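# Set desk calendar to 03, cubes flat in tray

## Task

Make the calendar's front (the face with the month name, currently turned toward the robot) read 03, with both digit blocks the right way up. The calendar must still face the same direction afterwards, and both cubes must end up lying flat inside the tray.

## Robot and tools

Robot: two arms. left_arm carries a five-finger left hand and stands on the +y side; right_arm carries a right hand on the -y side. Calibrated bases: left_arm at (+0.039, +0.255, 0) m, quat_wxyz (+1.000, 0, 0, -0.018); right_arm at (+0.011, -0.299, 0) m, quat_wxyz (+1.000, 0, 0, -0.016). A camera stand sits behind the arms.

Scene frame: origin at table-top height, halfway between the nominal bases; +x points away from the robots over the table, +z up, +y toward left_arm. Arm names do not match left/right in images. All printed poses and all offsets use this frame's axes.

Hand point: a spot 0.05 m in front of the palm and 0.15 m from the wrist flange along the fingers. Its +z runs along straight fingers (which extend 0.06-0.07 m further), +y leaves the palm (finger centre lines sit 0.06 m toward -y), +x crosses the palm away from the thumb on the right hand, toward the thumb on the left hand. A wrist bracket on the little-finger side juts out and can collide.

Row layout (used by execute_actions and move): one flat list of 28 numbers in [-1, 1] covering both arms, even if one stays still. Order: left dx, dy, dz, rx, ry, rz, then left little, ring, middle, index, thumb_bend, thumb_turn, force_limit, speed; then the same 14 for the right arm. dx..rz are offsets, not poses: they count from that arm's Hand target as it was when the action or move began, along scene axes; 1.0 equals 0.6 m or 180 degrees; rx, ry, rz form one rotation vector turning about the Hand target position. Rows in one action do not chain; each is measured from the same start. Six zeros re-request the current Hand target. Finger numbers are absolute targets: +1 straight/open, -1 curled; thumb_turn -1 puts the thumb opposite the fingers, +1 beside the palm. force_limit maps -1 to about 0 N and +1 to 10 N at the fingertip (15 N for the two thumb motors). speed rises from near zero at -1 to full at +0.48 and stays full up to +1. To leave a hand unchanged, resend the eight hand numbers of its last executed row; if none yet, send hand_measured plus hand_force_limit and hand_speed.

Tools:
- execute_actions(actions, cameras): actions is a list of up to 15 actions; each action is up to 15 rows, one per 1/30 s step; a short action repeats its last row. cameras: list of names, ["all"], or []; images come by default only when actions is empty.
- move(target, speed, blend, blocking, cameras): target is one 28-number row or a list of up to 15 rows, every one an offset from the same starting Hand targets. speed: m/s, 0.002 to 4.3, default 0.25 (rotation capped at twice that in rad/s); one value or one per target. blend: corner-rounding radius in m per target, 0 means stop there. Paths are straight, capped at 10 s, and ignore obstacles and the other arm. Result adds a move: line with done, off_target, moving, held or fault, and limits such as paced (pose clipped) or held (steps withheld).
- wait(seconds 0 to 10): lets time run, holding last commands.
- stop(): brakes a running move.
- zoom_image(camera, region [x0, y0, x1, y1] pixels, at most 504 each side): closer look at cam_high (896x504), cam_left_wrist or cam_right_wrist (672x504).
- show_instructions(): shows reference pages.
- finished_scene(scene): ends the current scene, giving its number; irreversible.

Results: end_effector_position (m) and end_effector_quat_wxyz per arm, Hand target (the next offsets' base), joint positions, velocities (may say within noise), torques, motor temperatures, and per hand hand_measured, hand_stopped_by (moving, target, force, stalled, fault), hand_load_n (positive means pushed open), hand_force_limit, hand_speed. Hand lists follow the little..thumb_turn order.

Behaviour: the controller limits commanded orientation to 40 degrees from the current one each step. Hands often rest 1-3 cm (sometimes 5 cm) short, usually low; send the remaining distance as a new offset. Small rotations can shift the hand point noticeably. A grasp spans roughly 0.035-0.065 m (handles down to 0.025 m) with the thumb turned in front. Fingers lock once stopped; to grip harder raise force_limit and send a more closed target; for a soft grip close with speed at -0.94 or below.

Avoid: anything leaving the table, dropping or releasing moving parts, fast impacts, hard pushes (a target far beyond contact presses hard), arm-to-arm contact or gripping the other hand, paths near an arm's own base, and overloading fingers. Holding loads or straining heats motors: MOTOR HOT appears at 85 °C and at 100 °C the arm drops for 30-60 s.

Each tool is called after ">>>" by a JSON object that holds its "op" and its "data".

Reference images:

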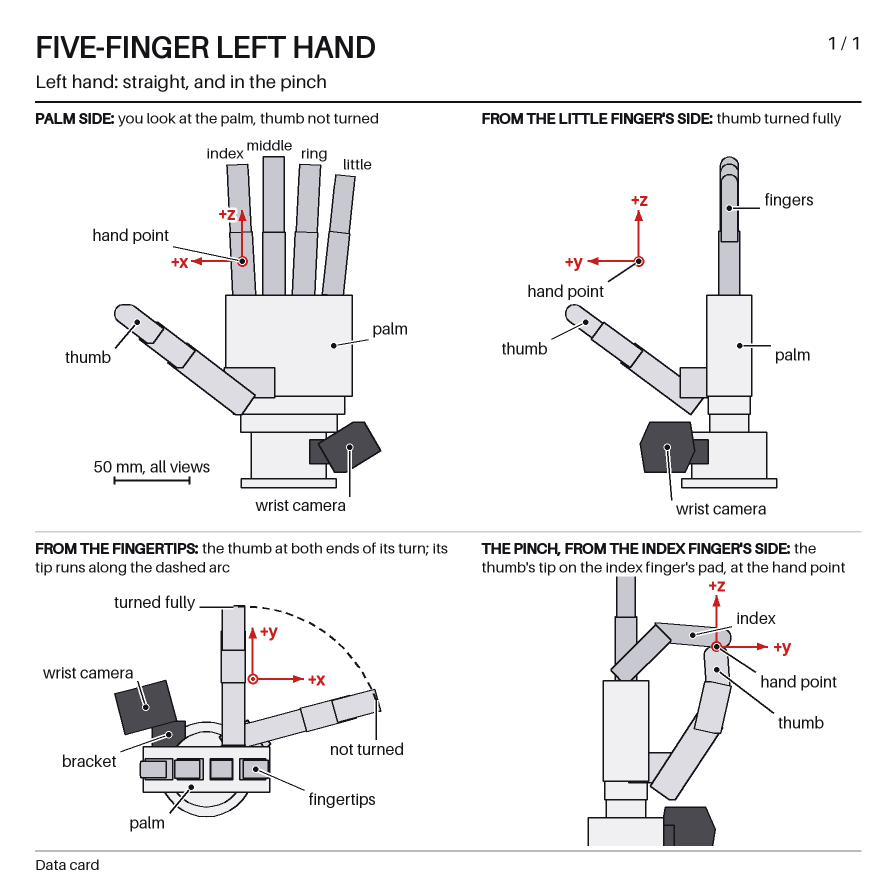

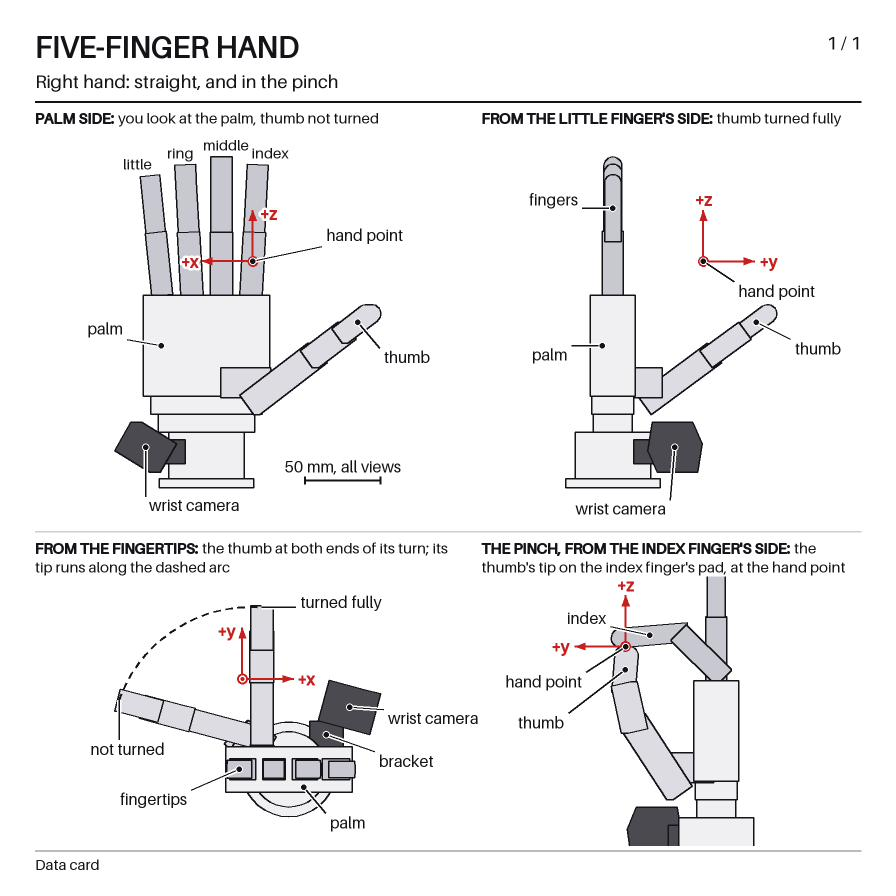

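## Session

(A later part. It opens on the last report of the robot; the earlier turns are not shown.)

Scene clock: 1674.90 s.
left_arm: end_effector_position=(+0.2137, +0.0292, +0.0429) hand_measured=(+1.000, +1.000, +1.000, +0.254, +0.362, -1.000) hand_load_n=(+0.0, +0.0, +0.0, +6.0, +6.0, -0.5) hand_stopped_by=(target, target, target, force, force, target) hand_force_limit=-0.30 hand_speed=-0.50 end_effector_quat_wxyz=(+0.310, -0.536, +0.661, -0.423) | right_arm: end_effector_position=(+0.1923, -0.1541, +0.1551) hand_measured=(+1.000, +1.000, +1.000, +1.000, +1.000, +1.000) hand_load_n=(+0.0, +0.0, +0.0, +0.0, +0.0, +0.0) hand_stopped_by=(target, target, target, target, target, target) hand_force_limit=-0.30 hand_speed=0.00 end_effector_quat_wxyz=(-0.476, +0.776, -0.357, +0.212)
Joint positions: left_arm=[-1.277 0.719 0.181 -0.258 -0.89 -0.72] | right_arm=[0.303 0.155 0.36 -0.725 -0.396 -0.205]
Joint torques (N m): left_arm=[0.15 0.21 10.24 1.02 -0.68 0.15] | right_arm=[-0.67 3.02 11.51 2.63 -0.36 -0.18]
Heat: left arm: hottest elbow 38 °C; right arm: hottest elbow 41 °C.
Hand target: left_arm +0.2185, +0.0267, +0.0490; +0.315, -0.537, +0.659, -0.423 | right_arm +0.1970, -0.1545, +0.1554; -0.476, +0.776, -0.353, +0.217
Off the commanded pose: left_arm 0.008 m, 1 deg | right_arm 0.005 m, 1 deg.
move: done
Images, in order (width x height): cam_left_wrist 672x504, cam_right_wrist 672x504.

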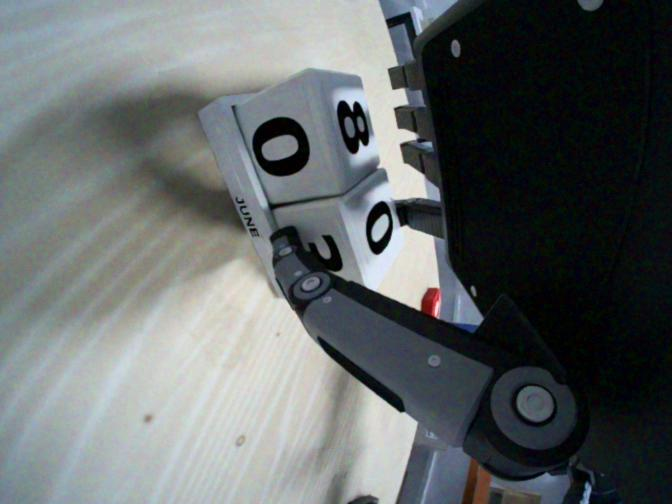

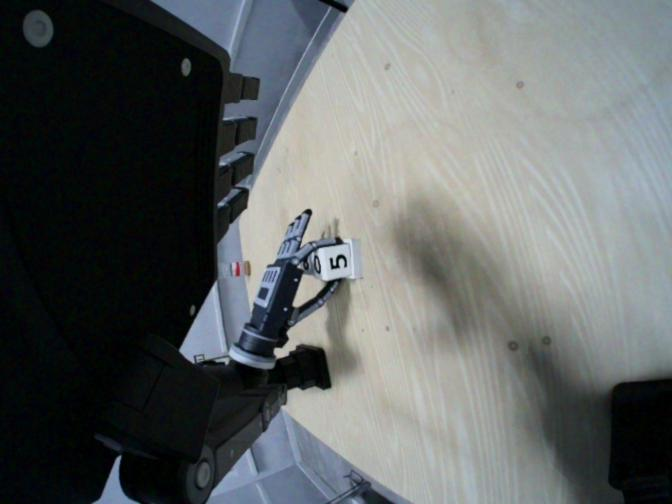

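>>> {"op": "move", "data": {"target": [[0.001,0.008,-0.003,0.008,0,0,1,1,1,0,-0.1,-1,-0.3,-0.5,0,0,0,0,0,0,1,1,1,1,1,1,-0.3,0]], "speed": 0.05, "cameras": ["cam_left_wrist","cam_right_wrist"]}}

>>> {"op": "zoom_image", "data": {"camera": "cam_right_wrist", "region": [290, 200, 400, 310]}}

>>> {"op": "zoom_image", "data": {"camera": "cam_left_wrist", "region": [240, 150, 370, 250]}}

Scene clock: 1683.30 s.
left_arm: end_effector_position=(+0.2147, +0.0321, +0.0415) hand_measured=(+1.000, +1.000, +1.000, +0.254, +0.362, -1.000) hand_load_n=(+0.0, +0.0, +0.0, +6.0, +6.0, -0.5) hand_stopped_by=(target, target, target, force, force, target) hand_force_limit=-0.30 hand_speed=-0.50 end_effector_quat_wxyz=(+0.315, -0.533, +0.665, -0.418) | right_arm: end_effector_position=(+0.1923, -0.1541, +0.1551) hand_measured=(+1.000, +1.000, +1.000, +1.000, +1.000, +1.000) hand_load_n=(+0.0, +0.0, +0.0, +0.0, +0.0, +0.0) hand_stopped_by=(target, target, target, target, target, target) hand_force_limit=-0.30 hand_speed=0.00 end_effector_quat_wxyz=(-0.476, +0.776, -0.357, +0.212)
Joint positions: left_arm=[-1.271 0.719 0.181 -0.264 -0.89 -0.706] | right_arm=[0.303 0.155 0.36 -0.725 -0.396 -0.205]
Joint torques (N m): left_arm=[0.15 0.03 10.28 0.66 -0.71 0.15] | right_arm=[-0.67 3.14 11.49 2.63 -0.36 -0.17]
Heat: left arm: hottest elbow 39 °C; right arm: hottest elbow 41 °C.
Hand target: left_arm +0.2191, +0.0315, +0.0472; +0.321, -0.533, +0.664, -0.415 | right_arm +0.1970, -0.1545, +0.1554; -0.476, +0.776, -0.353, +0.217
Off the commanded pose: left_arm 0.007 m, 1 deg | right_arm 0.005 m, 1 deg.
move: done
Images, in order (width x height): cam_left_wrist 672x504, cam_right_wrist 672x504.

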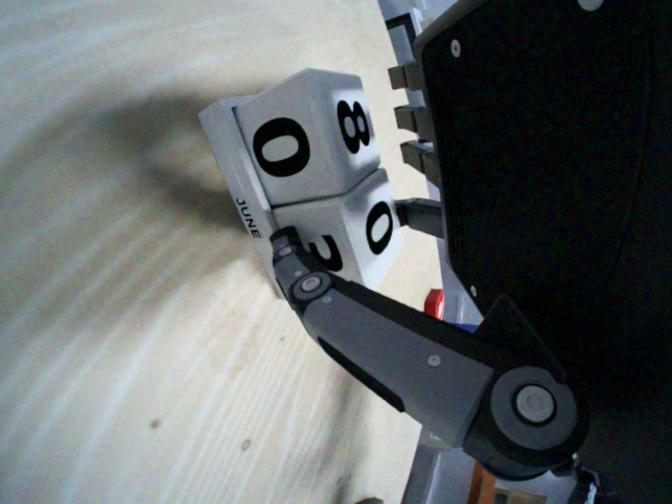

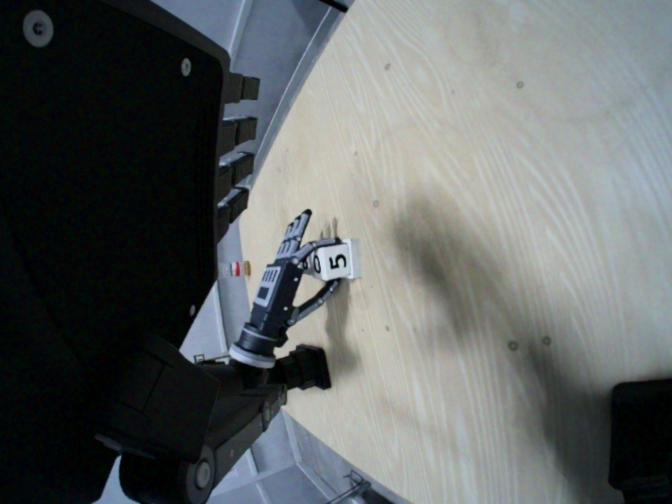

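Scaled by 4.582 from the camera's 672x504 image, which has a finer 960x720 frame.

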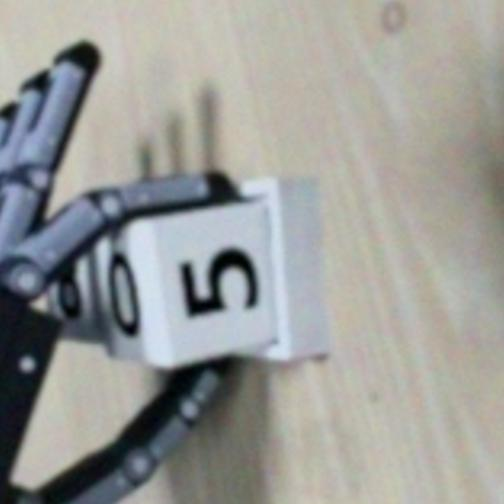

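Scaled by 3.877 from the camera's 672x504 image, which has a finer 960x720 frame.

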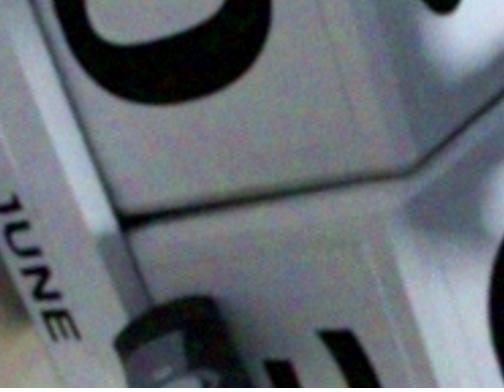

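>>> {"op": "move", "data": {"target": [[0.001,0.007,-0.018,0.005,0,0,1,1,1,0,-0.1,-1,-0.3,-0.5,0,0,0,0,0,0,1,1,1,1,1,1,-0.3,0]], "speed": 0.04, "cameras": ["cam_left_wrist","cam_right_wrist"]}}

>>> {"op": "zoom_image", "data": {"camera": "cam_right_wrist", "region": [290, 200, 400, 310]}}

>>> {"op": "zoom_image", "data": {"camera": "cam_left_wrist", "region": [240, 150, 370, 250]}}

Scene clock: 1693.20 s.
left_arm: end_effector_position=(+0.2168, +0.0329, +0.0396) hand_measured=(+1.000, +1.000, +1.000, +0.254, +0.362, -1.000) hand_load_n=(+0.0, +0.0, +0.0, +6.0, +4.5, -1.0) hand_stopped_by=(target, target, target, force, force, target) hand_force_limit=-0.30 hand_speed=-0.50 end_effector_quat_wxyz=(+0.320, -0.532, +0.665, -0.415) | right_arm: end_effector_position=(+0.1923, -0.1541, +0.1551) hand_measured=(+1.000, +1.000, +1.000, +1.000, +1.000, +1.000) hand_load_n=(+0.0, +0.0, +0.0, +0.0, +0.0, -0.5) hand_stopped_by=(target, target, target, target, target, target) hand_force_limit=-0.30 hand_speed=0.00 end_effector_quat_wxyz=(-0.476, +0.776, -0.357, +0.212)
Joint positions: left_arm=[-1.265 0.734 0.179 -0.246 -0.892 -0.694] | right_arm=[0.303 0.155 0.36 -0.725 -0.396 -0.205]
Joint torques (N m): left_arm=[0.15 0.5 8.46 1.42 -0.57 0.15] | right_arm=[-0.67 3.08 11.51 2.65 -0.36 -0.18]
Heat: left arm: hottest elbow 39 °C; right arm: hottest elbow 41 °C.
Hand target: left_arm +0.2197, +0.0358, +0.0364; +0.326, -0.530, +0.667, -0.410 | right_arm +0.1970, -0.1545, +0.1554; -0.476, +0.776, -0.353, +0.217
Off the commanded pose: left_arm 0.005 m, 1 deg | right_arm 0.005 m, 1 deg.
move: done
Images, in order (width x height): cam_left_wrist 672x504, cam_right_wrist 672x504.

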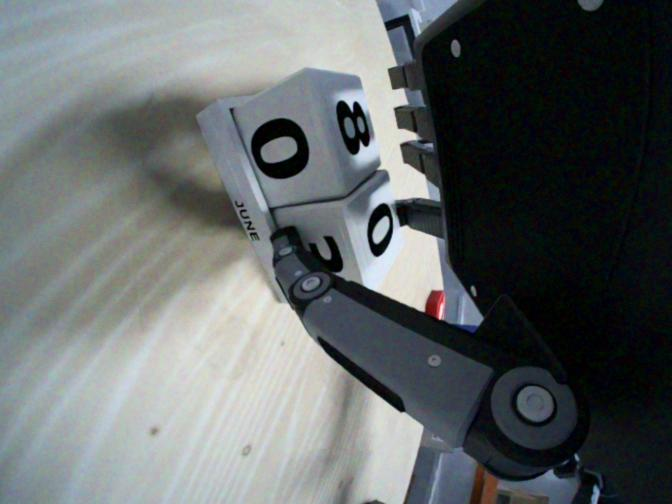

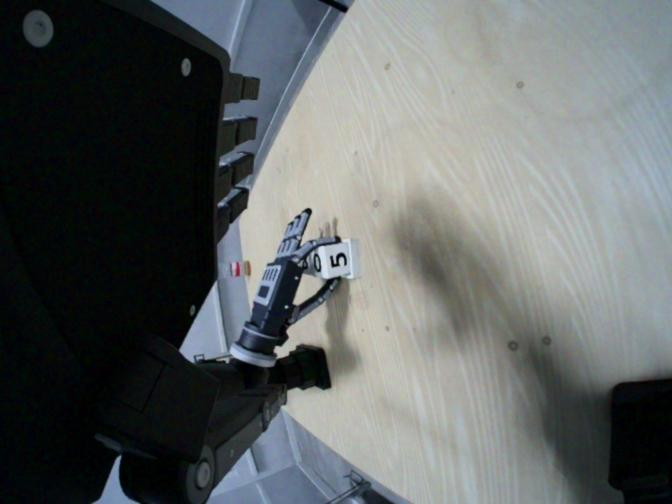

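Scaled by 4.582 from the camera's 672x504 image, which has a finer 960x720 frame.

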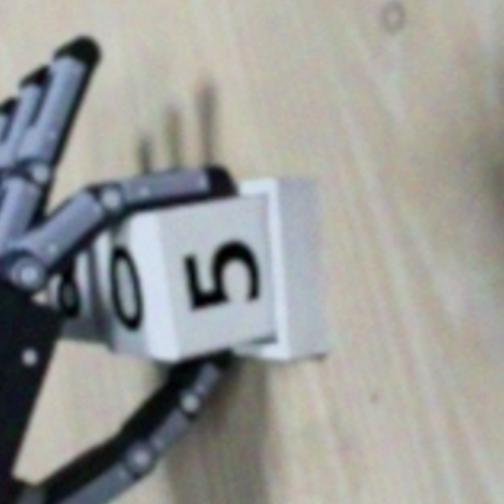

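Scaled by 3.877 from the camera's 672x504 image, which has a finer 960x720 frame.

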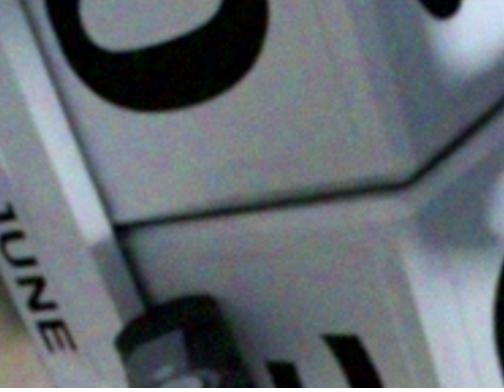

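>>> {"op": "move", "data": {"target": [[0.001,0.003,-0.004,0.0,0,-0.016,1,1,1,0,-0.1,-1,-0.3,-0.5,0,0,0,0,0,0,1,1,1,1,1,1,-0.3,0]], "speed": 0.04, "cameras": ["cam_left_wrist","cam_right_wrist"]}}

>>> {"op": "zoom_image", "data": {"camera": "cam_right_wrist", "region": [310, 215, 390, 295]}}

>>> {"op": "zoom_image", "data": {"camera": "cam_left_wrist", "region": [240, 150, 370, 250]}}

Scene clock: 1718.97 s.
left_arm: end_effector_position=(+0.2189, +0.0316, +0.0397) hand_measured=(+1.000, +1.000, +1.000, +0.254, +0.362, -1.000) hand_load_n=(+0.0, +0.0, +0.0, +6.0, +5.0, -1.0) hand_stopped_by=(target, target, target, force, force, target) hand_force_limit=-0.30 hand_speed=-0.50 end_effector_quat_wxyz=(+0.309, -0.518, +0.674, -0.426) | right_arm: end_effector_position=(+0.1923, -0.1541, +0.1551) hand_measured=(+1.000, +1.000, +1.000, +1.000, +1.000, +1.000) hand_load_n=(+0.0, +0.0, +0.0, -0.5, +0.0, +0.0) hand_stopped_by=(target, target, target, target, target, target) hand_force_limit=-0.30 hand_speed=0.00 end_effector_quat_wxyz=(-0.476, +0.776, -0.357, +0.212)
Joint positions: left_arm=[-1.226 0.701 0.156 -0.18 -0.833 -0.607] | right_arm=[0.303 0.155 0.36 -0.725 -0.396 -0.205]
Joint torques (N m): left_arm=[0.15 0.09 7.97 1.37 -0.3 0.25] | right_arm=[-0.67 3.08 11.49 2.65 -0.37 -0.18]
Heat: left arm: hottest elbow 37 °C; right arm: hottest elbow 41 °C.
Hand target: left_arm +0.2203, +0.0375, +0.0339; +0.315, -0.513, +0.680, -0.418 | right_arm +0.1970, -0.1545, +0.1554; -0.476, +0.776, -0.353, +0.217
Off the commanded pose: left_arm 0.008 m, 1 deg | right_arm 0.005 m, 1 deg.
move: done
Images, in order (width x height): cam_left_wrist 672x504, cam_right_wrist 672x504.

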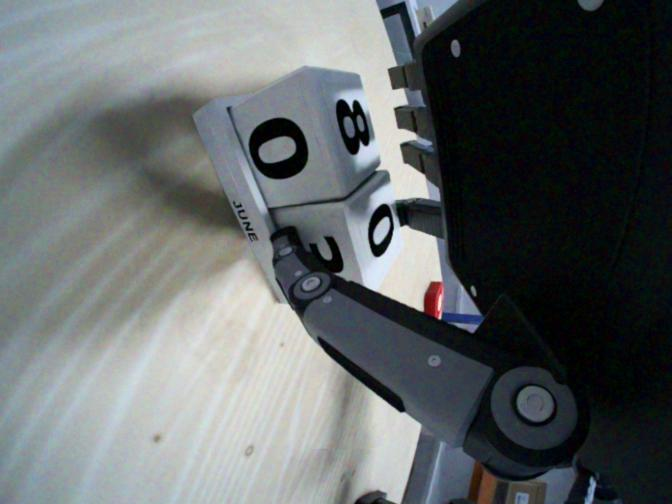

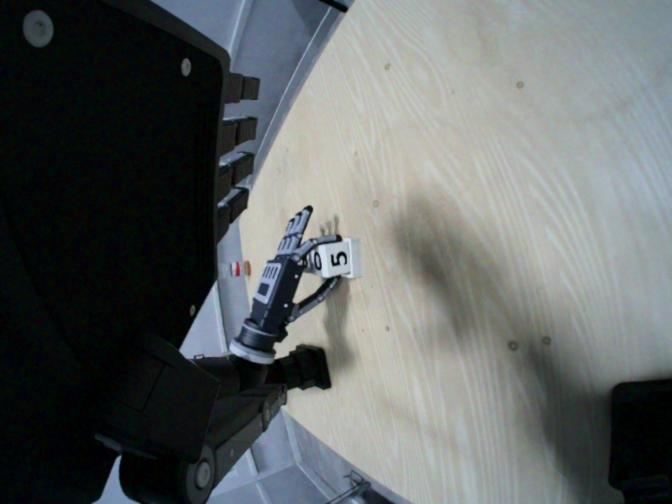

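Scaled by 6.300 from the camera's 672x504 image, which has a finer 960x720 frame.

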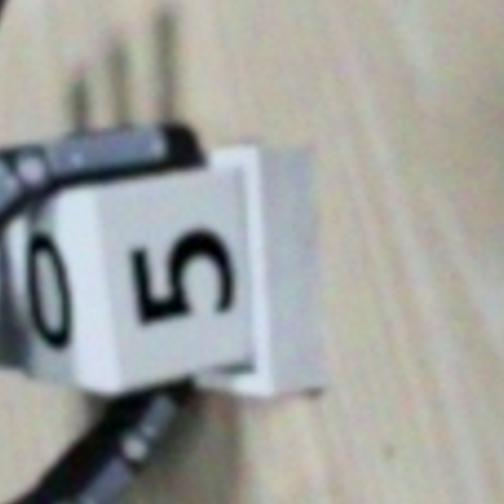

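Scaled by 3.877 from the camera's 672x504 image, which has a finer 960x720 frame.

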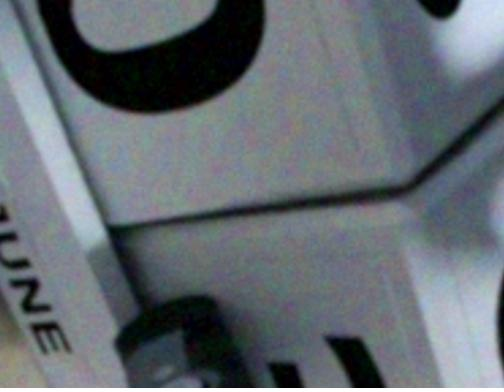

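>>> {"op": "move", "data": {"target": [[0,0,0,0.0,0,0,1,1,1,0.6,0.5,-1,-0.3,-0.4,0,0,0,0,0,0,1,1,1,1,1,1,-0.3,0]], "speed": 0.04, "cameras": ["cam_left_wrist","cam_right_wrist"]}}

>>> {"op": "zoom_image", "data": {"camera": "cam_right_wrist", "region": [310, 215, 390, 295]}}

>>> {"op": "zoom_image", "data": {"camera": "cam_left_wrist", "region": [180, 60, 430, 310]}}

Scene clock: 1740.43 s.
left_arm: end_effector_position=(+0.2209, +0.0305, +0.0428) hand_measured=(+1.000, +1.000, +1.000, +0.600, +0.498, -1.000) hand_load_n=(+0.0, +0.0, +0.0, +0.0, -5.0, -1.0) hand_stopped_by=(target, target, target, target, target, target) hand_force_limit=-0.30 hand_speed=-0.40 end_effector_quat_wxyz=(+0.309, -0.520, +0.669, -0.432) | right_arm: end_effector_position=(+0.1923, -0.1541, +0.1551) hand_measured=(+1.000, +1.000, +1.000, +1.000, +1.000, +1.000) hand_load_n=(+0.0, -0.5, +0.0, +0.0, +0.0, +0.0) hand_stopped_by=(target, target, target, target, target, target) hand_force_limit=-0.30 hand_speed=0.00 end_effector_quat_wxyz=(-0.476, +0.776, -0.357, +0.212)
Joint positions: left_arm=[-1.222 0.695 0.155 -0.169 -0.836 -0.605] | right_arm=[0.303 0.155 0.36 -0.725 -0.396 -0.205]
Joint torques (N m): left_arm=[-0.15 0.44 8.09 0.88 -0.16 0.21] | right_arm=[-0.67 3.08 11.51 2.63 -0.37 -0.18]
Heat: left arm: hottest elbow 37 °C; right arm: hottest elbow 41 °C.
Hand target: left_arm +0.2203, +0.0375, +0.0340; +0.315, -0.513, +0.680, -0.418 | right_arm +0.1970, -0.1545, +0.1554; -0.476, +0.776, -0.353, +0.217
Off the commanded pose: left_arm 0.011 m, 2 deg | right_arm 0.005 m, 1 deg.
move: off_target (left_arm)
Images, in order (width x height): cam_left_wrist 672x504, cam_right_wrist 672x504.

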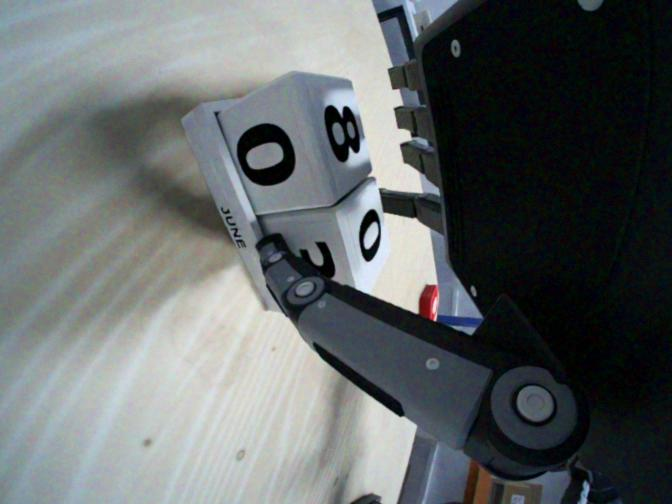

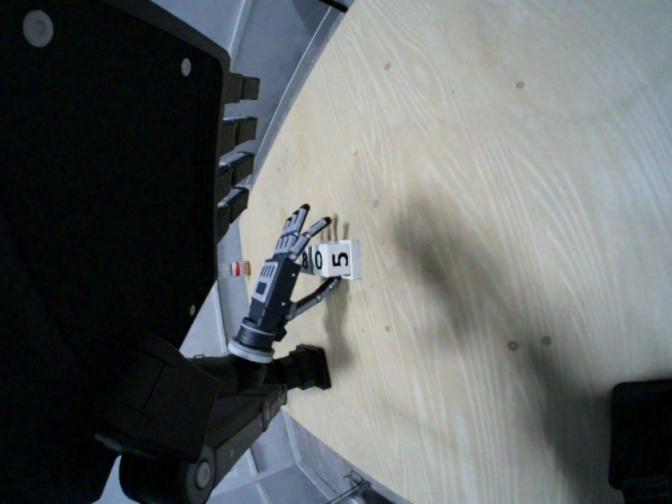

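Scaled by 6.300 from the camera's 672x504 image, which has a finer 960x720 frame.

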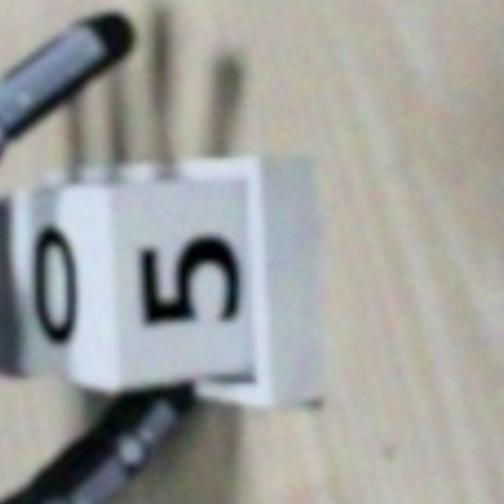

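Scaled by 2.016 from the camera's 672x504 image, which has a finer 960x720 frame.

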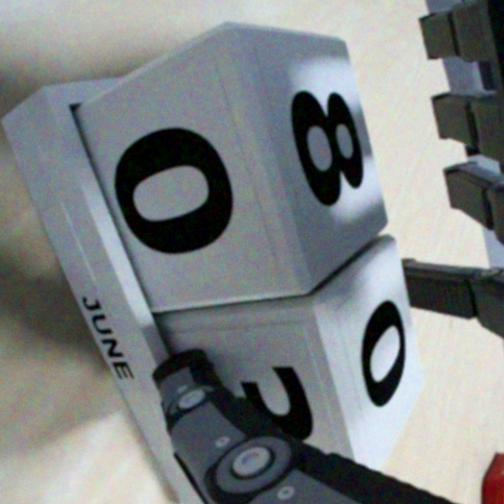

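>>> {"op": "move", "data": {"target": [[-0.005,-0.005,0.03,0.0,0,0,1,1,1,0.7,0.5,-1,-0.3,-0.4,0,0,0,0,0,0,1,1,1,1,1,1,-0.3,0],[0,-0.005,0.15,0.0,0,0,1,1,1,0.7,0.5,-1,-0.3,-0.4,0,0,0,0,0,0,1,1,1,1,1,1,-0.3,0],[0,0.25,0.25,0.0,0,0,1,1,1,0.7,0.7,-1,-0.3,-0.4,0,0,0,0,0,0,1,1,1,1,1,1,-0.3,0]], "speed": [0.05,0.1,0.2], "cameras": ["all"]}}

>>> {"op": "zoom_image", "data": {"camera": "cam_right_wrist", "region": [300, 205, 400, 305]}}

>>> {"op": "zoom_image", "data": {"camera": "cam_high", "region": [460, 160, 540, 220]}}

Scene clock: 1756.90 s.
left_arm: end_effector_position=(+0.2206, +0.1842, +0.1571) hand_measured=(+1.000, +1.000, +1.000, +0.700, +0.700, -1.000) hand_load_n=(+0.0, +0.0, +0.0, +0.0, +0.0, +0.0) hand_stopped_by=(target, target, target, target, target, target) hand_force_limit=-0.30 hand_speed=-0.40 end_effector_quat_wxyz=(+0.291, -0.525, +0.688, -0.407) | right_arm: end_effector_position=(+0.1923, -0.1541, +0.1551) hand_measured=(+1.000, +1.000, +1.000, +1.000, +1.000, +1.000) hand_load_n=(+0.0, +0.0, +0.0, +0.0, +0.0, -0.5) hand_stopped_by=(target, target, target, target, target, target) hand_force_limit=-0.30 hand_speed=0.00 end_effector_quat_wxyz=(-0.476, +0.776, -0.357, +0.212)
Joint positions: left_arm=[0.057 -0.006 0.391 -0.941 0.276 0.133] | right_arm=[0.303 0.155 0.36 -0.725 -0.396 -0.205]
Joint torques (N m): left_arm=[0.09 2.9 14.58 1.14 0.1 0.13] | right_arm=[-0.67 3.08 11.52 2.63 -0.36 -0.18]
Heat: left arm: hottest elbow 39 °C; right arm: hottest elbow 41 °C.
Hand target: left_arm +0.2203, +0.1875, +0.1840; +0.315, -0.513, +0.680, -0.418 | right_arm +0.1970, -0.1545, +0.1554; -0.476, +0.776, -0.353, +0.217
Off the commanded pose: left_arm 0.027 m, 3 deg | right_arm 0.005 m, 1 deg.
joint sent to its limit (left arm) — joint 2 (shoulder), lower limit. The joint targets still meet the commanded pose.
move: off_target (left_arm); target 3's new numbers were sent with left_arm's hand 0.028 m and 4 deg from that target

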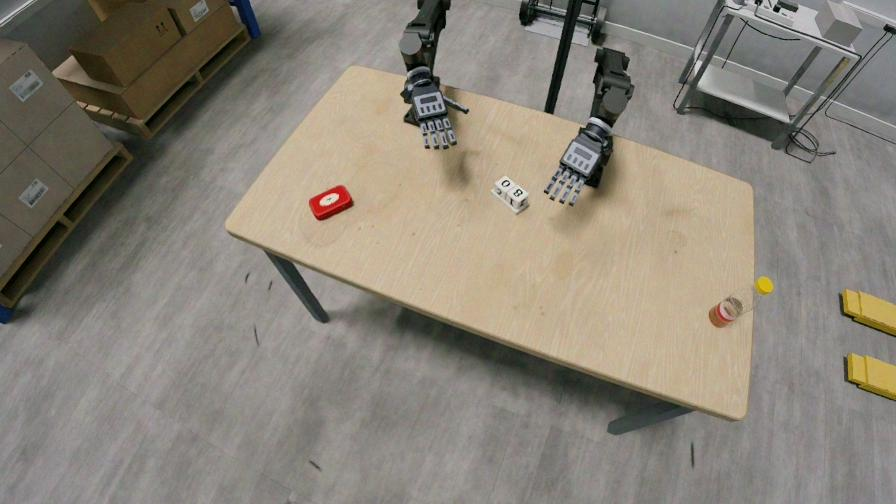

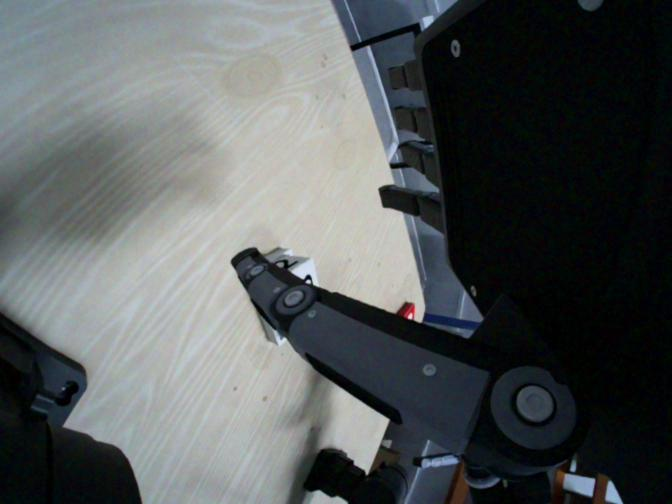

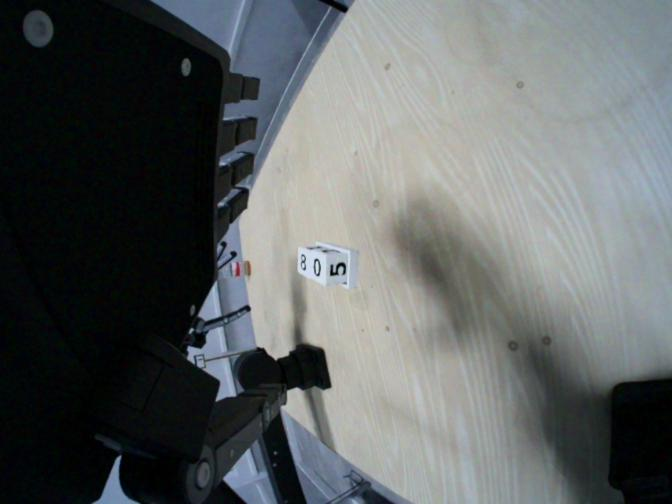

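Scaled by 5.040 from the camera's 672x504 image, which has a finer 960x720 frame.

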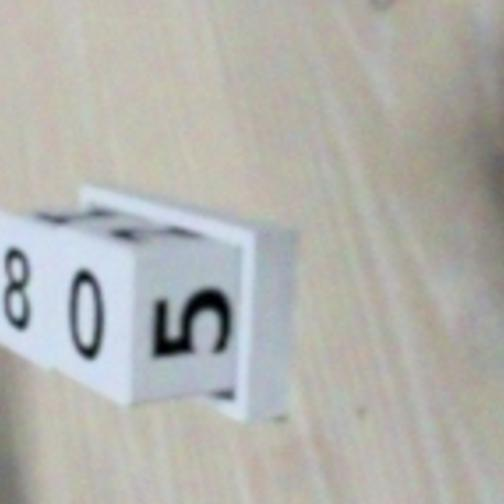

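Scaled by 6.300 from the camera's 896x504 image, which has a finer 1280x720 frame.

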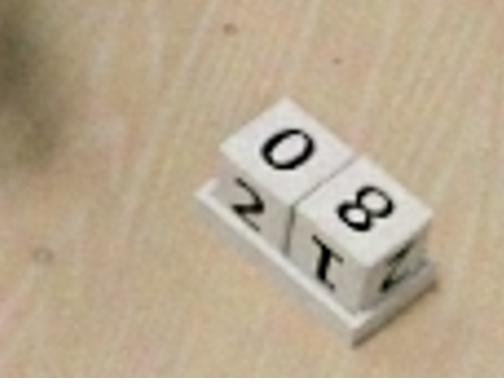

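>>> {"op": "move", "data": {"target": [[0,-0.17,-0.1,0.0,0,-0.067,1,1,0.7,0.7,0.7,-1,-0.3,-0.2,-0.05,-0.1,0.05,0,0,0,1,1,1,1,1,1,-0.3,0]], "speed": 0.15, "cameras": ["cam_left_wrist"]}}

>>> {"op": "zoom_image", "data": {"camera": "cam_left_wrist", "region": [150, 90, 430, 330]}}

Scene clock: 1793.97 s.
left_arm: end_effector_position=(+0.2184, +0.0923, +0.1146) hand_measured=(+1.000, +1.000, +0.700, +0.700, +0.700, -1.000) hand_load_n=(+0.0, +0.0, +0.0, +0.0, +0.5, +0.0) hand_stopped_by=(target, target, target, target, target, target) hand_force_limit=-0.30 hand_speed=-0.20 end_effector_quat_wxyz=(+0.272, -0.438, +0.737, -0.436) | right_arm: end_effector_position=(+0.1628, -0.2099, +0.1609) hand_measured=(+1.000, +1.000, +1.000, +1.000, +1.000, +1.000) hand_load_n=(+0.0, +0.0, +0.0, +0.0, +0.0, +0.0) hand_stopped_by=(target, target, target, target, target, target) hand_force_limit=-0.30 hand_speed=0.00 end_effector_quat_wxyz=(-0.475, +0.775, -0.365, +0.198)
Joint positions: left_arm=[-0.784 0.123 0.259 -0.652 -0.301 -0.145] | right_arm=[-0.41 0.185 0.442 -1.201 -0.953 -0.801]
Joint torques (N m): left_arm=[-2.02 2.96 11.69 2.13 -0.35 -0.13] | right_arm=[-0.67 3.78 15.99 1.03 -0.81 -0.18]
Heat: left arm: hottest elbow 43 °C; right arm: hottest elbow 42 °C.
Hand target: left_arm +0.2204, +0.0856, +0.1240; +0.270, -0.439, +0.730, -0.449 | right_arm +0.1670, -0.2145, +0.1853; -0.475, +0.776, -0.353, +0.217
Off the commanded pose: left_arm 0.012 m, 2 deg | right_arm 0.025 m, 3 deg.
move: off_target (left_arm, right_arm)
Images, in order (width x height): cam_left_wrist 672x504.

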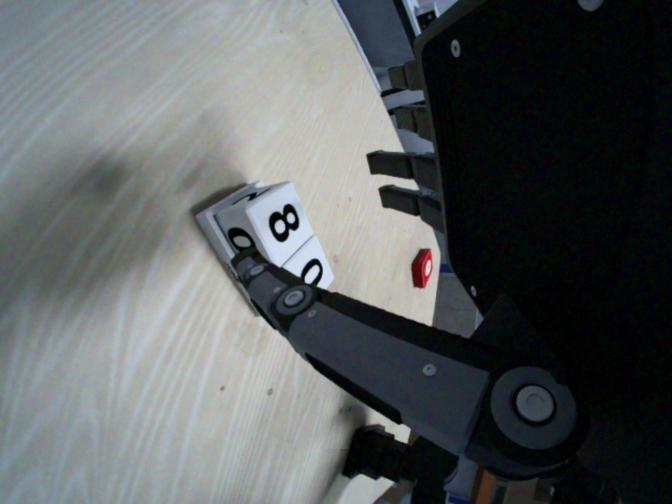

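Scaled by 1.800 from the camera's 672x504 image, which has a finer 960x720 frame.

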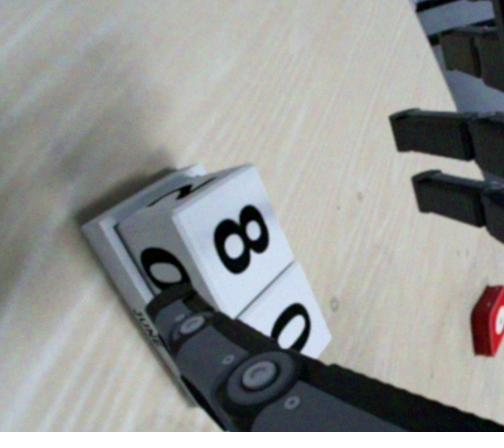

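>>> {"op": "move", "data": {"target": [[0.0093,-0.011,-0.05,0.0,0,0,1,1,0.7,0.7,0.7,-1,-0.3,-0.2,0,0,0,0,0,0,1,1,1,1,1,1,-0.3,0],[0.0093,-0.011,-0.133,0.0,0,0,1,1,0.7,0.7,0.7,-1,-0.3,-0.2,0,0,0,0,0,0,1,1,1,1,1,1,-0.3,0]], "speed": 0.12, "cameras": ["cam_left_wrist"]}}

>>> {"op": "zoom_image", "data": {"camera": "cam_left_wrist", "region": [200, 120, 440, 330]}}

Scene clock: 1822.10 s.
left_arm: end_effector_position=(+0.2237, +0.0859, +0.0361) hand_measured=(+1.000, +1.000, +0.700, +0.700, +0.700, -1.000) hand_load_n=(+0.0, +0.0, +0.0, +0.0, +0.0, +0.0) hand_stopped_by=(target, target, target, target, target, target) hand_force_limit=-0.30 hand_speed=-0.20 end_effector_quat_wxyz=(+0.272, -0.438, +0.737, -0.437) | right_arm: end_effector_position=(+0.1623, -0.2101, +0.1606) hand_measured=(+1.000, +1.000, +1.000, +1.000, +1.000, +1.000) hand_load_n=(+0.0, +0.0, +0.0, +0.0, +0.0, +0.0) hand_stopped_by=(target, target, target, target, target, target) hand_force_limit=-0.30 hand_speed=0.00 end_effector_quat_wxyz=(-0.476, +0.775, -0.365, +0.198)
Joint positions: left_arm=[-0.789 0.185 0.055 -0.385 -0.305 -0.148] | right_arm=[-0.417 0.188 0.442 -1.209 -0.96 -0.812]
Joint torques (N m): left_arm=[-1.96 2.73 11.48 2.15 -0.32 -0.12] | right_arm=[-0.73 3.66 16.03 1.03 -0.82 -0.18]
Motor temperatures (°C): left_arm=[27 27 41 26 26 24] | right_arm=[24 31 46 25 27 24]
Heat: left arm: hottest elbow 41 °C; right arm: hottest elbow 46 °C.
Hand target: left_arm +0.2259, +0.0789, +0.0442; +0.270, -0.439, +0.730, -0.449 | right_arm +0.1670, -0.2145, +0.1853; -0.475, +0.776, -0.353, +0.217
Off the commanded pose: left_arm 0.011 m, 2 deg | right_arm 0.026 m, 3 deg.
move: off_target (left_arm, right_arm)
Images, in order (width x height): cam_left_wrist 672x504.

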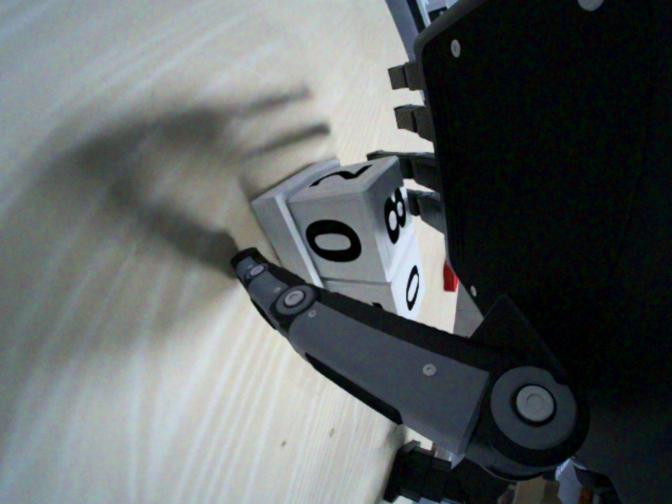

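Scaled by 2.100 from the camera's 672x504 image, which has a finer 960x720 frame.

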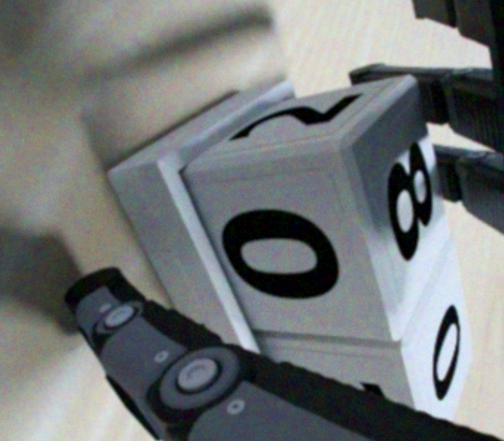

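>>> {"op": "move", "data": {"target": [[-0.004,-0.011,0.05,0.0,0,0,1,1,0.7,0.7,0.7,-1,-0.3,-0.2,0,0,0,0,0,0,1,1,1,1,1,1,-0.3,0],[-0.004,-0.011,0.008,0.0,0,0,1,1,0.7,0.7,0.7,-1,-0.3,-0.2,0,0,0,0,0,0,1,1,1,1,1,1,-0.3,0]], "speed": 0.12, "cameras": ["cam_left_wrist"]}}

>>> {"op": "zoom_image", "data": {"camera": "cam_left_wrist", "region": [200, 120, 440, 330]}}

Scene clock: 1835.17 s.
left_arm: end_effector_position=(+0.2214, +0.0799, +0.0404) hand_measured=(+1.000, +1.000, +0.700, +0.700, +0.700, -1.000) hand_load_n=(+0.0, +0.0, +0.5, +0.0, +0.0, +0.0) hand_stopped_by=(target, target, target, target, target, target) hand_force_limit=-0.30 hand_speed=-0.20 end_effector_quat_wxyz=(+0.273, -0.438, +0.738, -0.435) | right_arm: end_effector_position=(+0.1623, -0.2101, +0.1606) hand_measured=(+1.000, +1.000, +1.000, +1.000, +1.000, +1.000) hand_load_n=(+0.0, +0.0, +0.0, +0.0, +0.0, +0.0) hand_stopped_by=(target, target, target, target, target, target) hand_force_limit=-0.30 hand_speed=0.00 end_effector_quat_wxyz=(-0.476, +0.775, -0.365, +0.198)
Joint positions: left_arm=[-0.843 0.221 0.072 -0.379 -0.353 -0.176] | right_arm=[-0.417 0.188 0.442 -1.209 -0.96 -0.812]
Joint torques (N m): left_arm=[-2.02 2.26 11.34 2.07 -0.38 -0.13] | right_arm=[-0.79 3.72 16.09 1.03 -0.82 -0.17]
Heat: left arm: hottest elbow 41 °C; right arm: hottest elbow 47 °C.
Hand target: left_arm +0.2235, +0.0724, +0.0489; +0.270, -0.439, +0.730, -0.449 | right_arm +0.1670, -0.2145, +0.1853; -0.475, +0.776, -0.353, +0.217
Off the commanded pose: left_arm 0.012 m, 2 deg | right_arm 0.026 m, 3 deg.
move: off_target (left_arm, right_arm)
Images, in order (width x height): cam_left_wrist 672x504.

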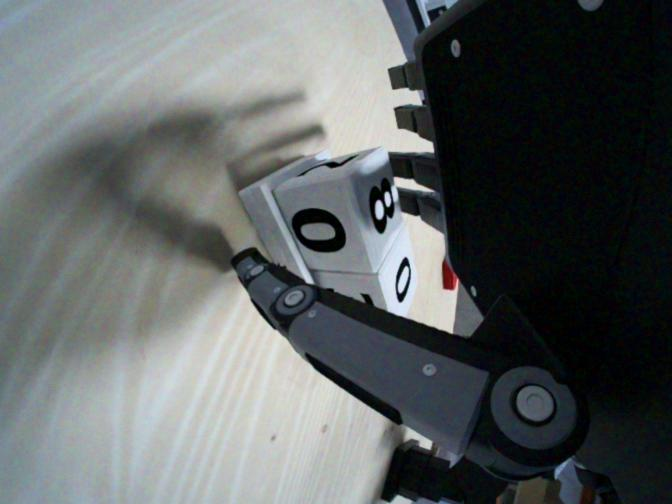

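Scaled by 2.100 from the camera's 672x504 image, which has a finer 960x720 frame.

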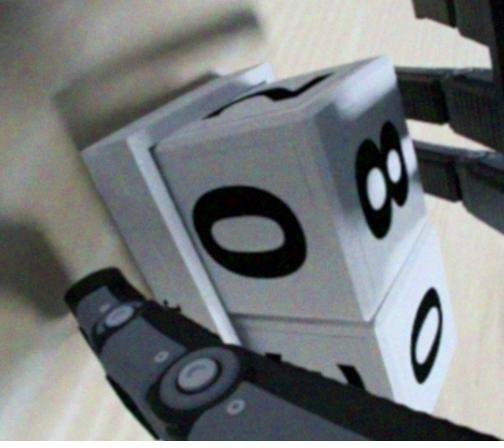

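>>> {"op": "execute_actions", "data": {"actions": [[[0,0,0,0,0,0,1,1,0.4,0.4,0.4,-1,-0.3,-0.3,0,0,0,0,0,0,1,1,1,1,1,1,-0.3,0]],[[0,0,0,0,0,0,1,1,0.4,0.4,0.4,-1,-0.3,-0.3,0,0,0,0,0,0,1,1,1,1,1,1,-0.3,0]],[[0,0,0,0,0,0,1,1,0.1,0.1,0,-1,-0.3,-0.9,0,0,0,0,0,0,1,1,1,1,1,1,-0.3,0]]]}}

>>> {"op": "wait", "data": {"seconds": 1, "cameras": ["cam_left_wrist"]}}

Scene clock: 1842.23 s.
left_arm: end_effector_position=(+0.2225, +0.0788, +0.0422) hand_measured=(+1.000, +1.000, +0.290, +0.280, +0.358, -1.000) hand_load_n=(+0.0, +0.0, +3.5, +4.5, +13.5, -1.5) hand_stopped_by=(target, target, force, force, force, target) hand_force_limit=-0.30 hand_speed=-0.90 end_effector_quat_wxyz=(+0.273, -0.439, +0.735, -0.439) | right_arm: end_effector_position=(+0.1623, -0.2101, +0.1606) hand_measured=(+1.000, +1.000, +1.000, +1.000, +1.000, +1.000) hand_load_n=(+0.0, +0.0, +0.0, +0.0, +0.0, +0.0) hand_stopped_by=(target, target, target, target, target, target) hand_force_limit=-0.30 hand_speed=0.00 end_effector_quat_wxyz=(-0.476, +0.775, -0.365, +0.198)
Joint positions: left_arm=[-0.843 0.221 0.072 -0.371 -0.355 -0.177] | right_arm=[-0.417 0.188 0.442 -1.209 -0.96 -0.812]
Joint torques (N m): left_arm=[-2.02 2.55 11.33 1.96 -0.33 -0.12] | right_arm=[-0.67 3.66 16.08 1.03 -0.82 -0.18]
Heat: left arm: hottest elbow 40 °C; right arm: hottest elbow 48 °C.
Hand target: left_arm +0.2235, +0.0724, +0.0489; +0.270, -0.439, +0.730, -0.449 | right_arm +0.1670, -0.2145, +0.1853; -0.475, +0.776, -0.353, +0.217
Off the commanded pose: left_arm 0.009 m, 1 deg | right_arm 0.026 m, 3 deg.

Scene clock: 1843.23 s.
left_arm: end_effector_position=(+0.2225, +0.0788, +0.0422) hand_measured=(+1.000, +1.000, +0.290, +0.280, +0.358, -1.000) hand_load_n=(+0.0, +0.0, +3.5, +4.5, +13.5, -1.0) hand_stopped_by=(target, target, force, force, force, target) hand_force_limit=-0.30 hand_speed=-0.90 end_effector_quat_wxyz=(+0.273, -0.439, +0.735, -0.439) | right_arm: end_effector_position=(+0.1623, -0.2101, +0.1606) hand_measured=(+1.000, +1.000, +1.000, +1.000, +1.000, +1.000) hand_load_n=(+0.0, +0.0, +0.0, +0.0, +0.0, +0.0) hand_stopped_by=(target, target, target, target, target, target) hand_force_limit=-0.30 hand_speed=0.00 end_effector_quat_wxyz=(-0.476, +0.775, -0.365, +0.198)
Joint positions: left_arm=[-0.843 0.221 0.072 -0.371 -0.355 -0.177] | right_arm=[-0.417 0.188 0.442 -1.209 -0.96 -0.812]
Joint torques (N m): left_arm=[-2.08 2.55 11.33 1.96 -0.33 -0.11] | right_arm=[-0.73 3.72 16.08 1.05 -0.82 -0.17]
Heat: left arm: hottest elbow 40 °C; right arm: hottest elbow 48 °C.
Hand target: left_arm +0.2235, +0.0724, +0.0489; +0.270, -0.439, +0.730, -0.449 | right_arm +0.1670, -0.2145, +0.1853; -0.475, +0.776, -0.353, +0.217
Off the commanded pose: left_arm 0.009 m, 1 deg | right_arm 0.026 m, 3 deg.
wait: 1.00 s; at rest by 0.17 s
Images, in order (width x height): cam_left_wrist 672x504.

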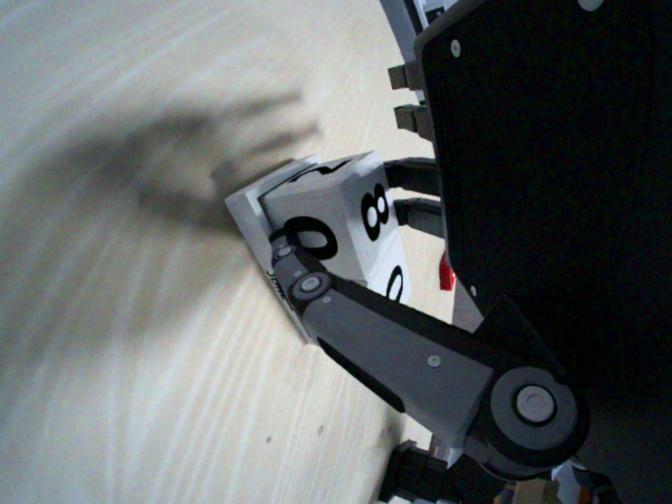

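>>> {"op": "move", "data": {"target": [[0,0,0,0,0,0.122,1,1,0.1,0.1,0,-1,-0.3,-0.9,0,0,0,0,0,0,1,1,1,1,1,1,-0.3,0]], "speed": 0.1, "cameras": ["cam_left_wrist","cam_high"]}}

>>> {"op": "zoom_image", "data": {"camera": "cam_high", "region": [460, 160, 540, 220]}}

Scene clock: 1853.37 s.
left_arm: end_effector_position=(+0.2241, +0.0829, +0.0380) hand_measured=(+1.000, +1.000, +0.290, +0.280, +0.356, -1.000) hand_load_n=(+0.0, +0.0, +2.5, +0.0, +3.5, +0.0) hand_stopped_by=(target, target, force, force, force, target) hand_force_limit=-0.30 hand_speed=-0.90 end_effector_quat_wxyz=(-0.357, +0.568, -0.634, +0.384) | right_arm: end_effector_position=(+0.1623, -0.2101, +0.1606) hand_measured=(+1.000, +1.000, +1.000, +1.000, +1.000, +1.000) hand_load_n=(+0.0, +0.0, +0.0, +0.0, +0.0, +0.0) hand_stopped_by=(target, target, target, target, target, target) hand_force_limit=-0.30 hand_speed=0.00 end_effector_quat_wxyz=(-0.476, +0.775, -0.365, +0.198)
Joint positions: left_arm=[-1.218 0.581 0.156 -0.479 -0.961 -0.787] | right_arm=[-0.417 0.188 0.442 -1.209 -0.96 -0.812]
Joint torques (N m): left_arm=[-2.08 1.73 12.15 0.29 -0.46 -0.14] | right_arm=[-0.73 3.78 16.06 1.01 -0.82 -0.18]
Heat: left arm: hottest elbow 40 °C; right arm: hottest elbow 49 °C.
Hand target: left_arm +0.2235, +0.0724, +0.0490; +0.350, -0.570, +0.633, -0.389 | right_arm +0.1670, -0.2145, +0.1853; -0.475, +0.776, -0.353, +0.217
Off the commanded pose: left_arm 0.015 m, 1 deg | right_arm 0.026 m, 3 deg.
move: off_target (left_arm, right_arm)
Images, in order (width x height): cam_high 896x504, cam_left_wrist 672x504.

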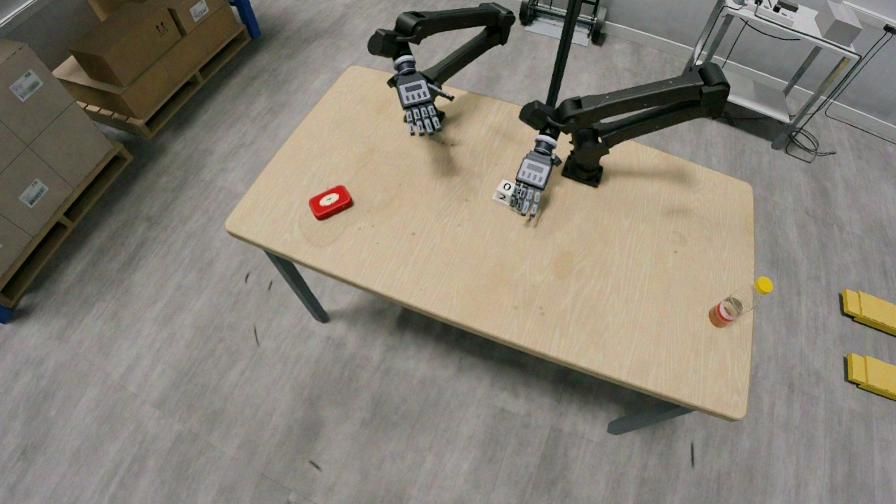

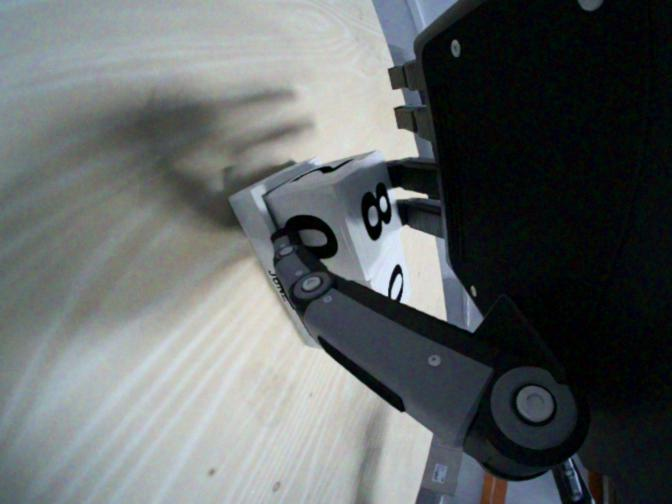

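Scaled by 6.300 from the camera's 896x504 image, which has a finer 1280x720 frame.

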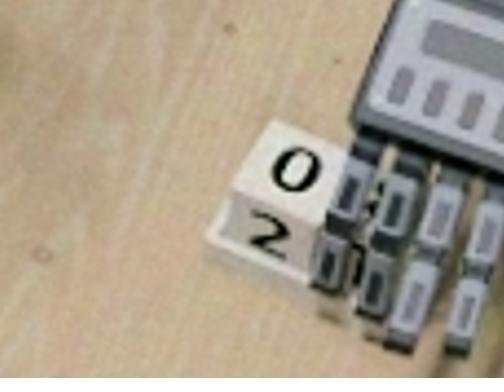

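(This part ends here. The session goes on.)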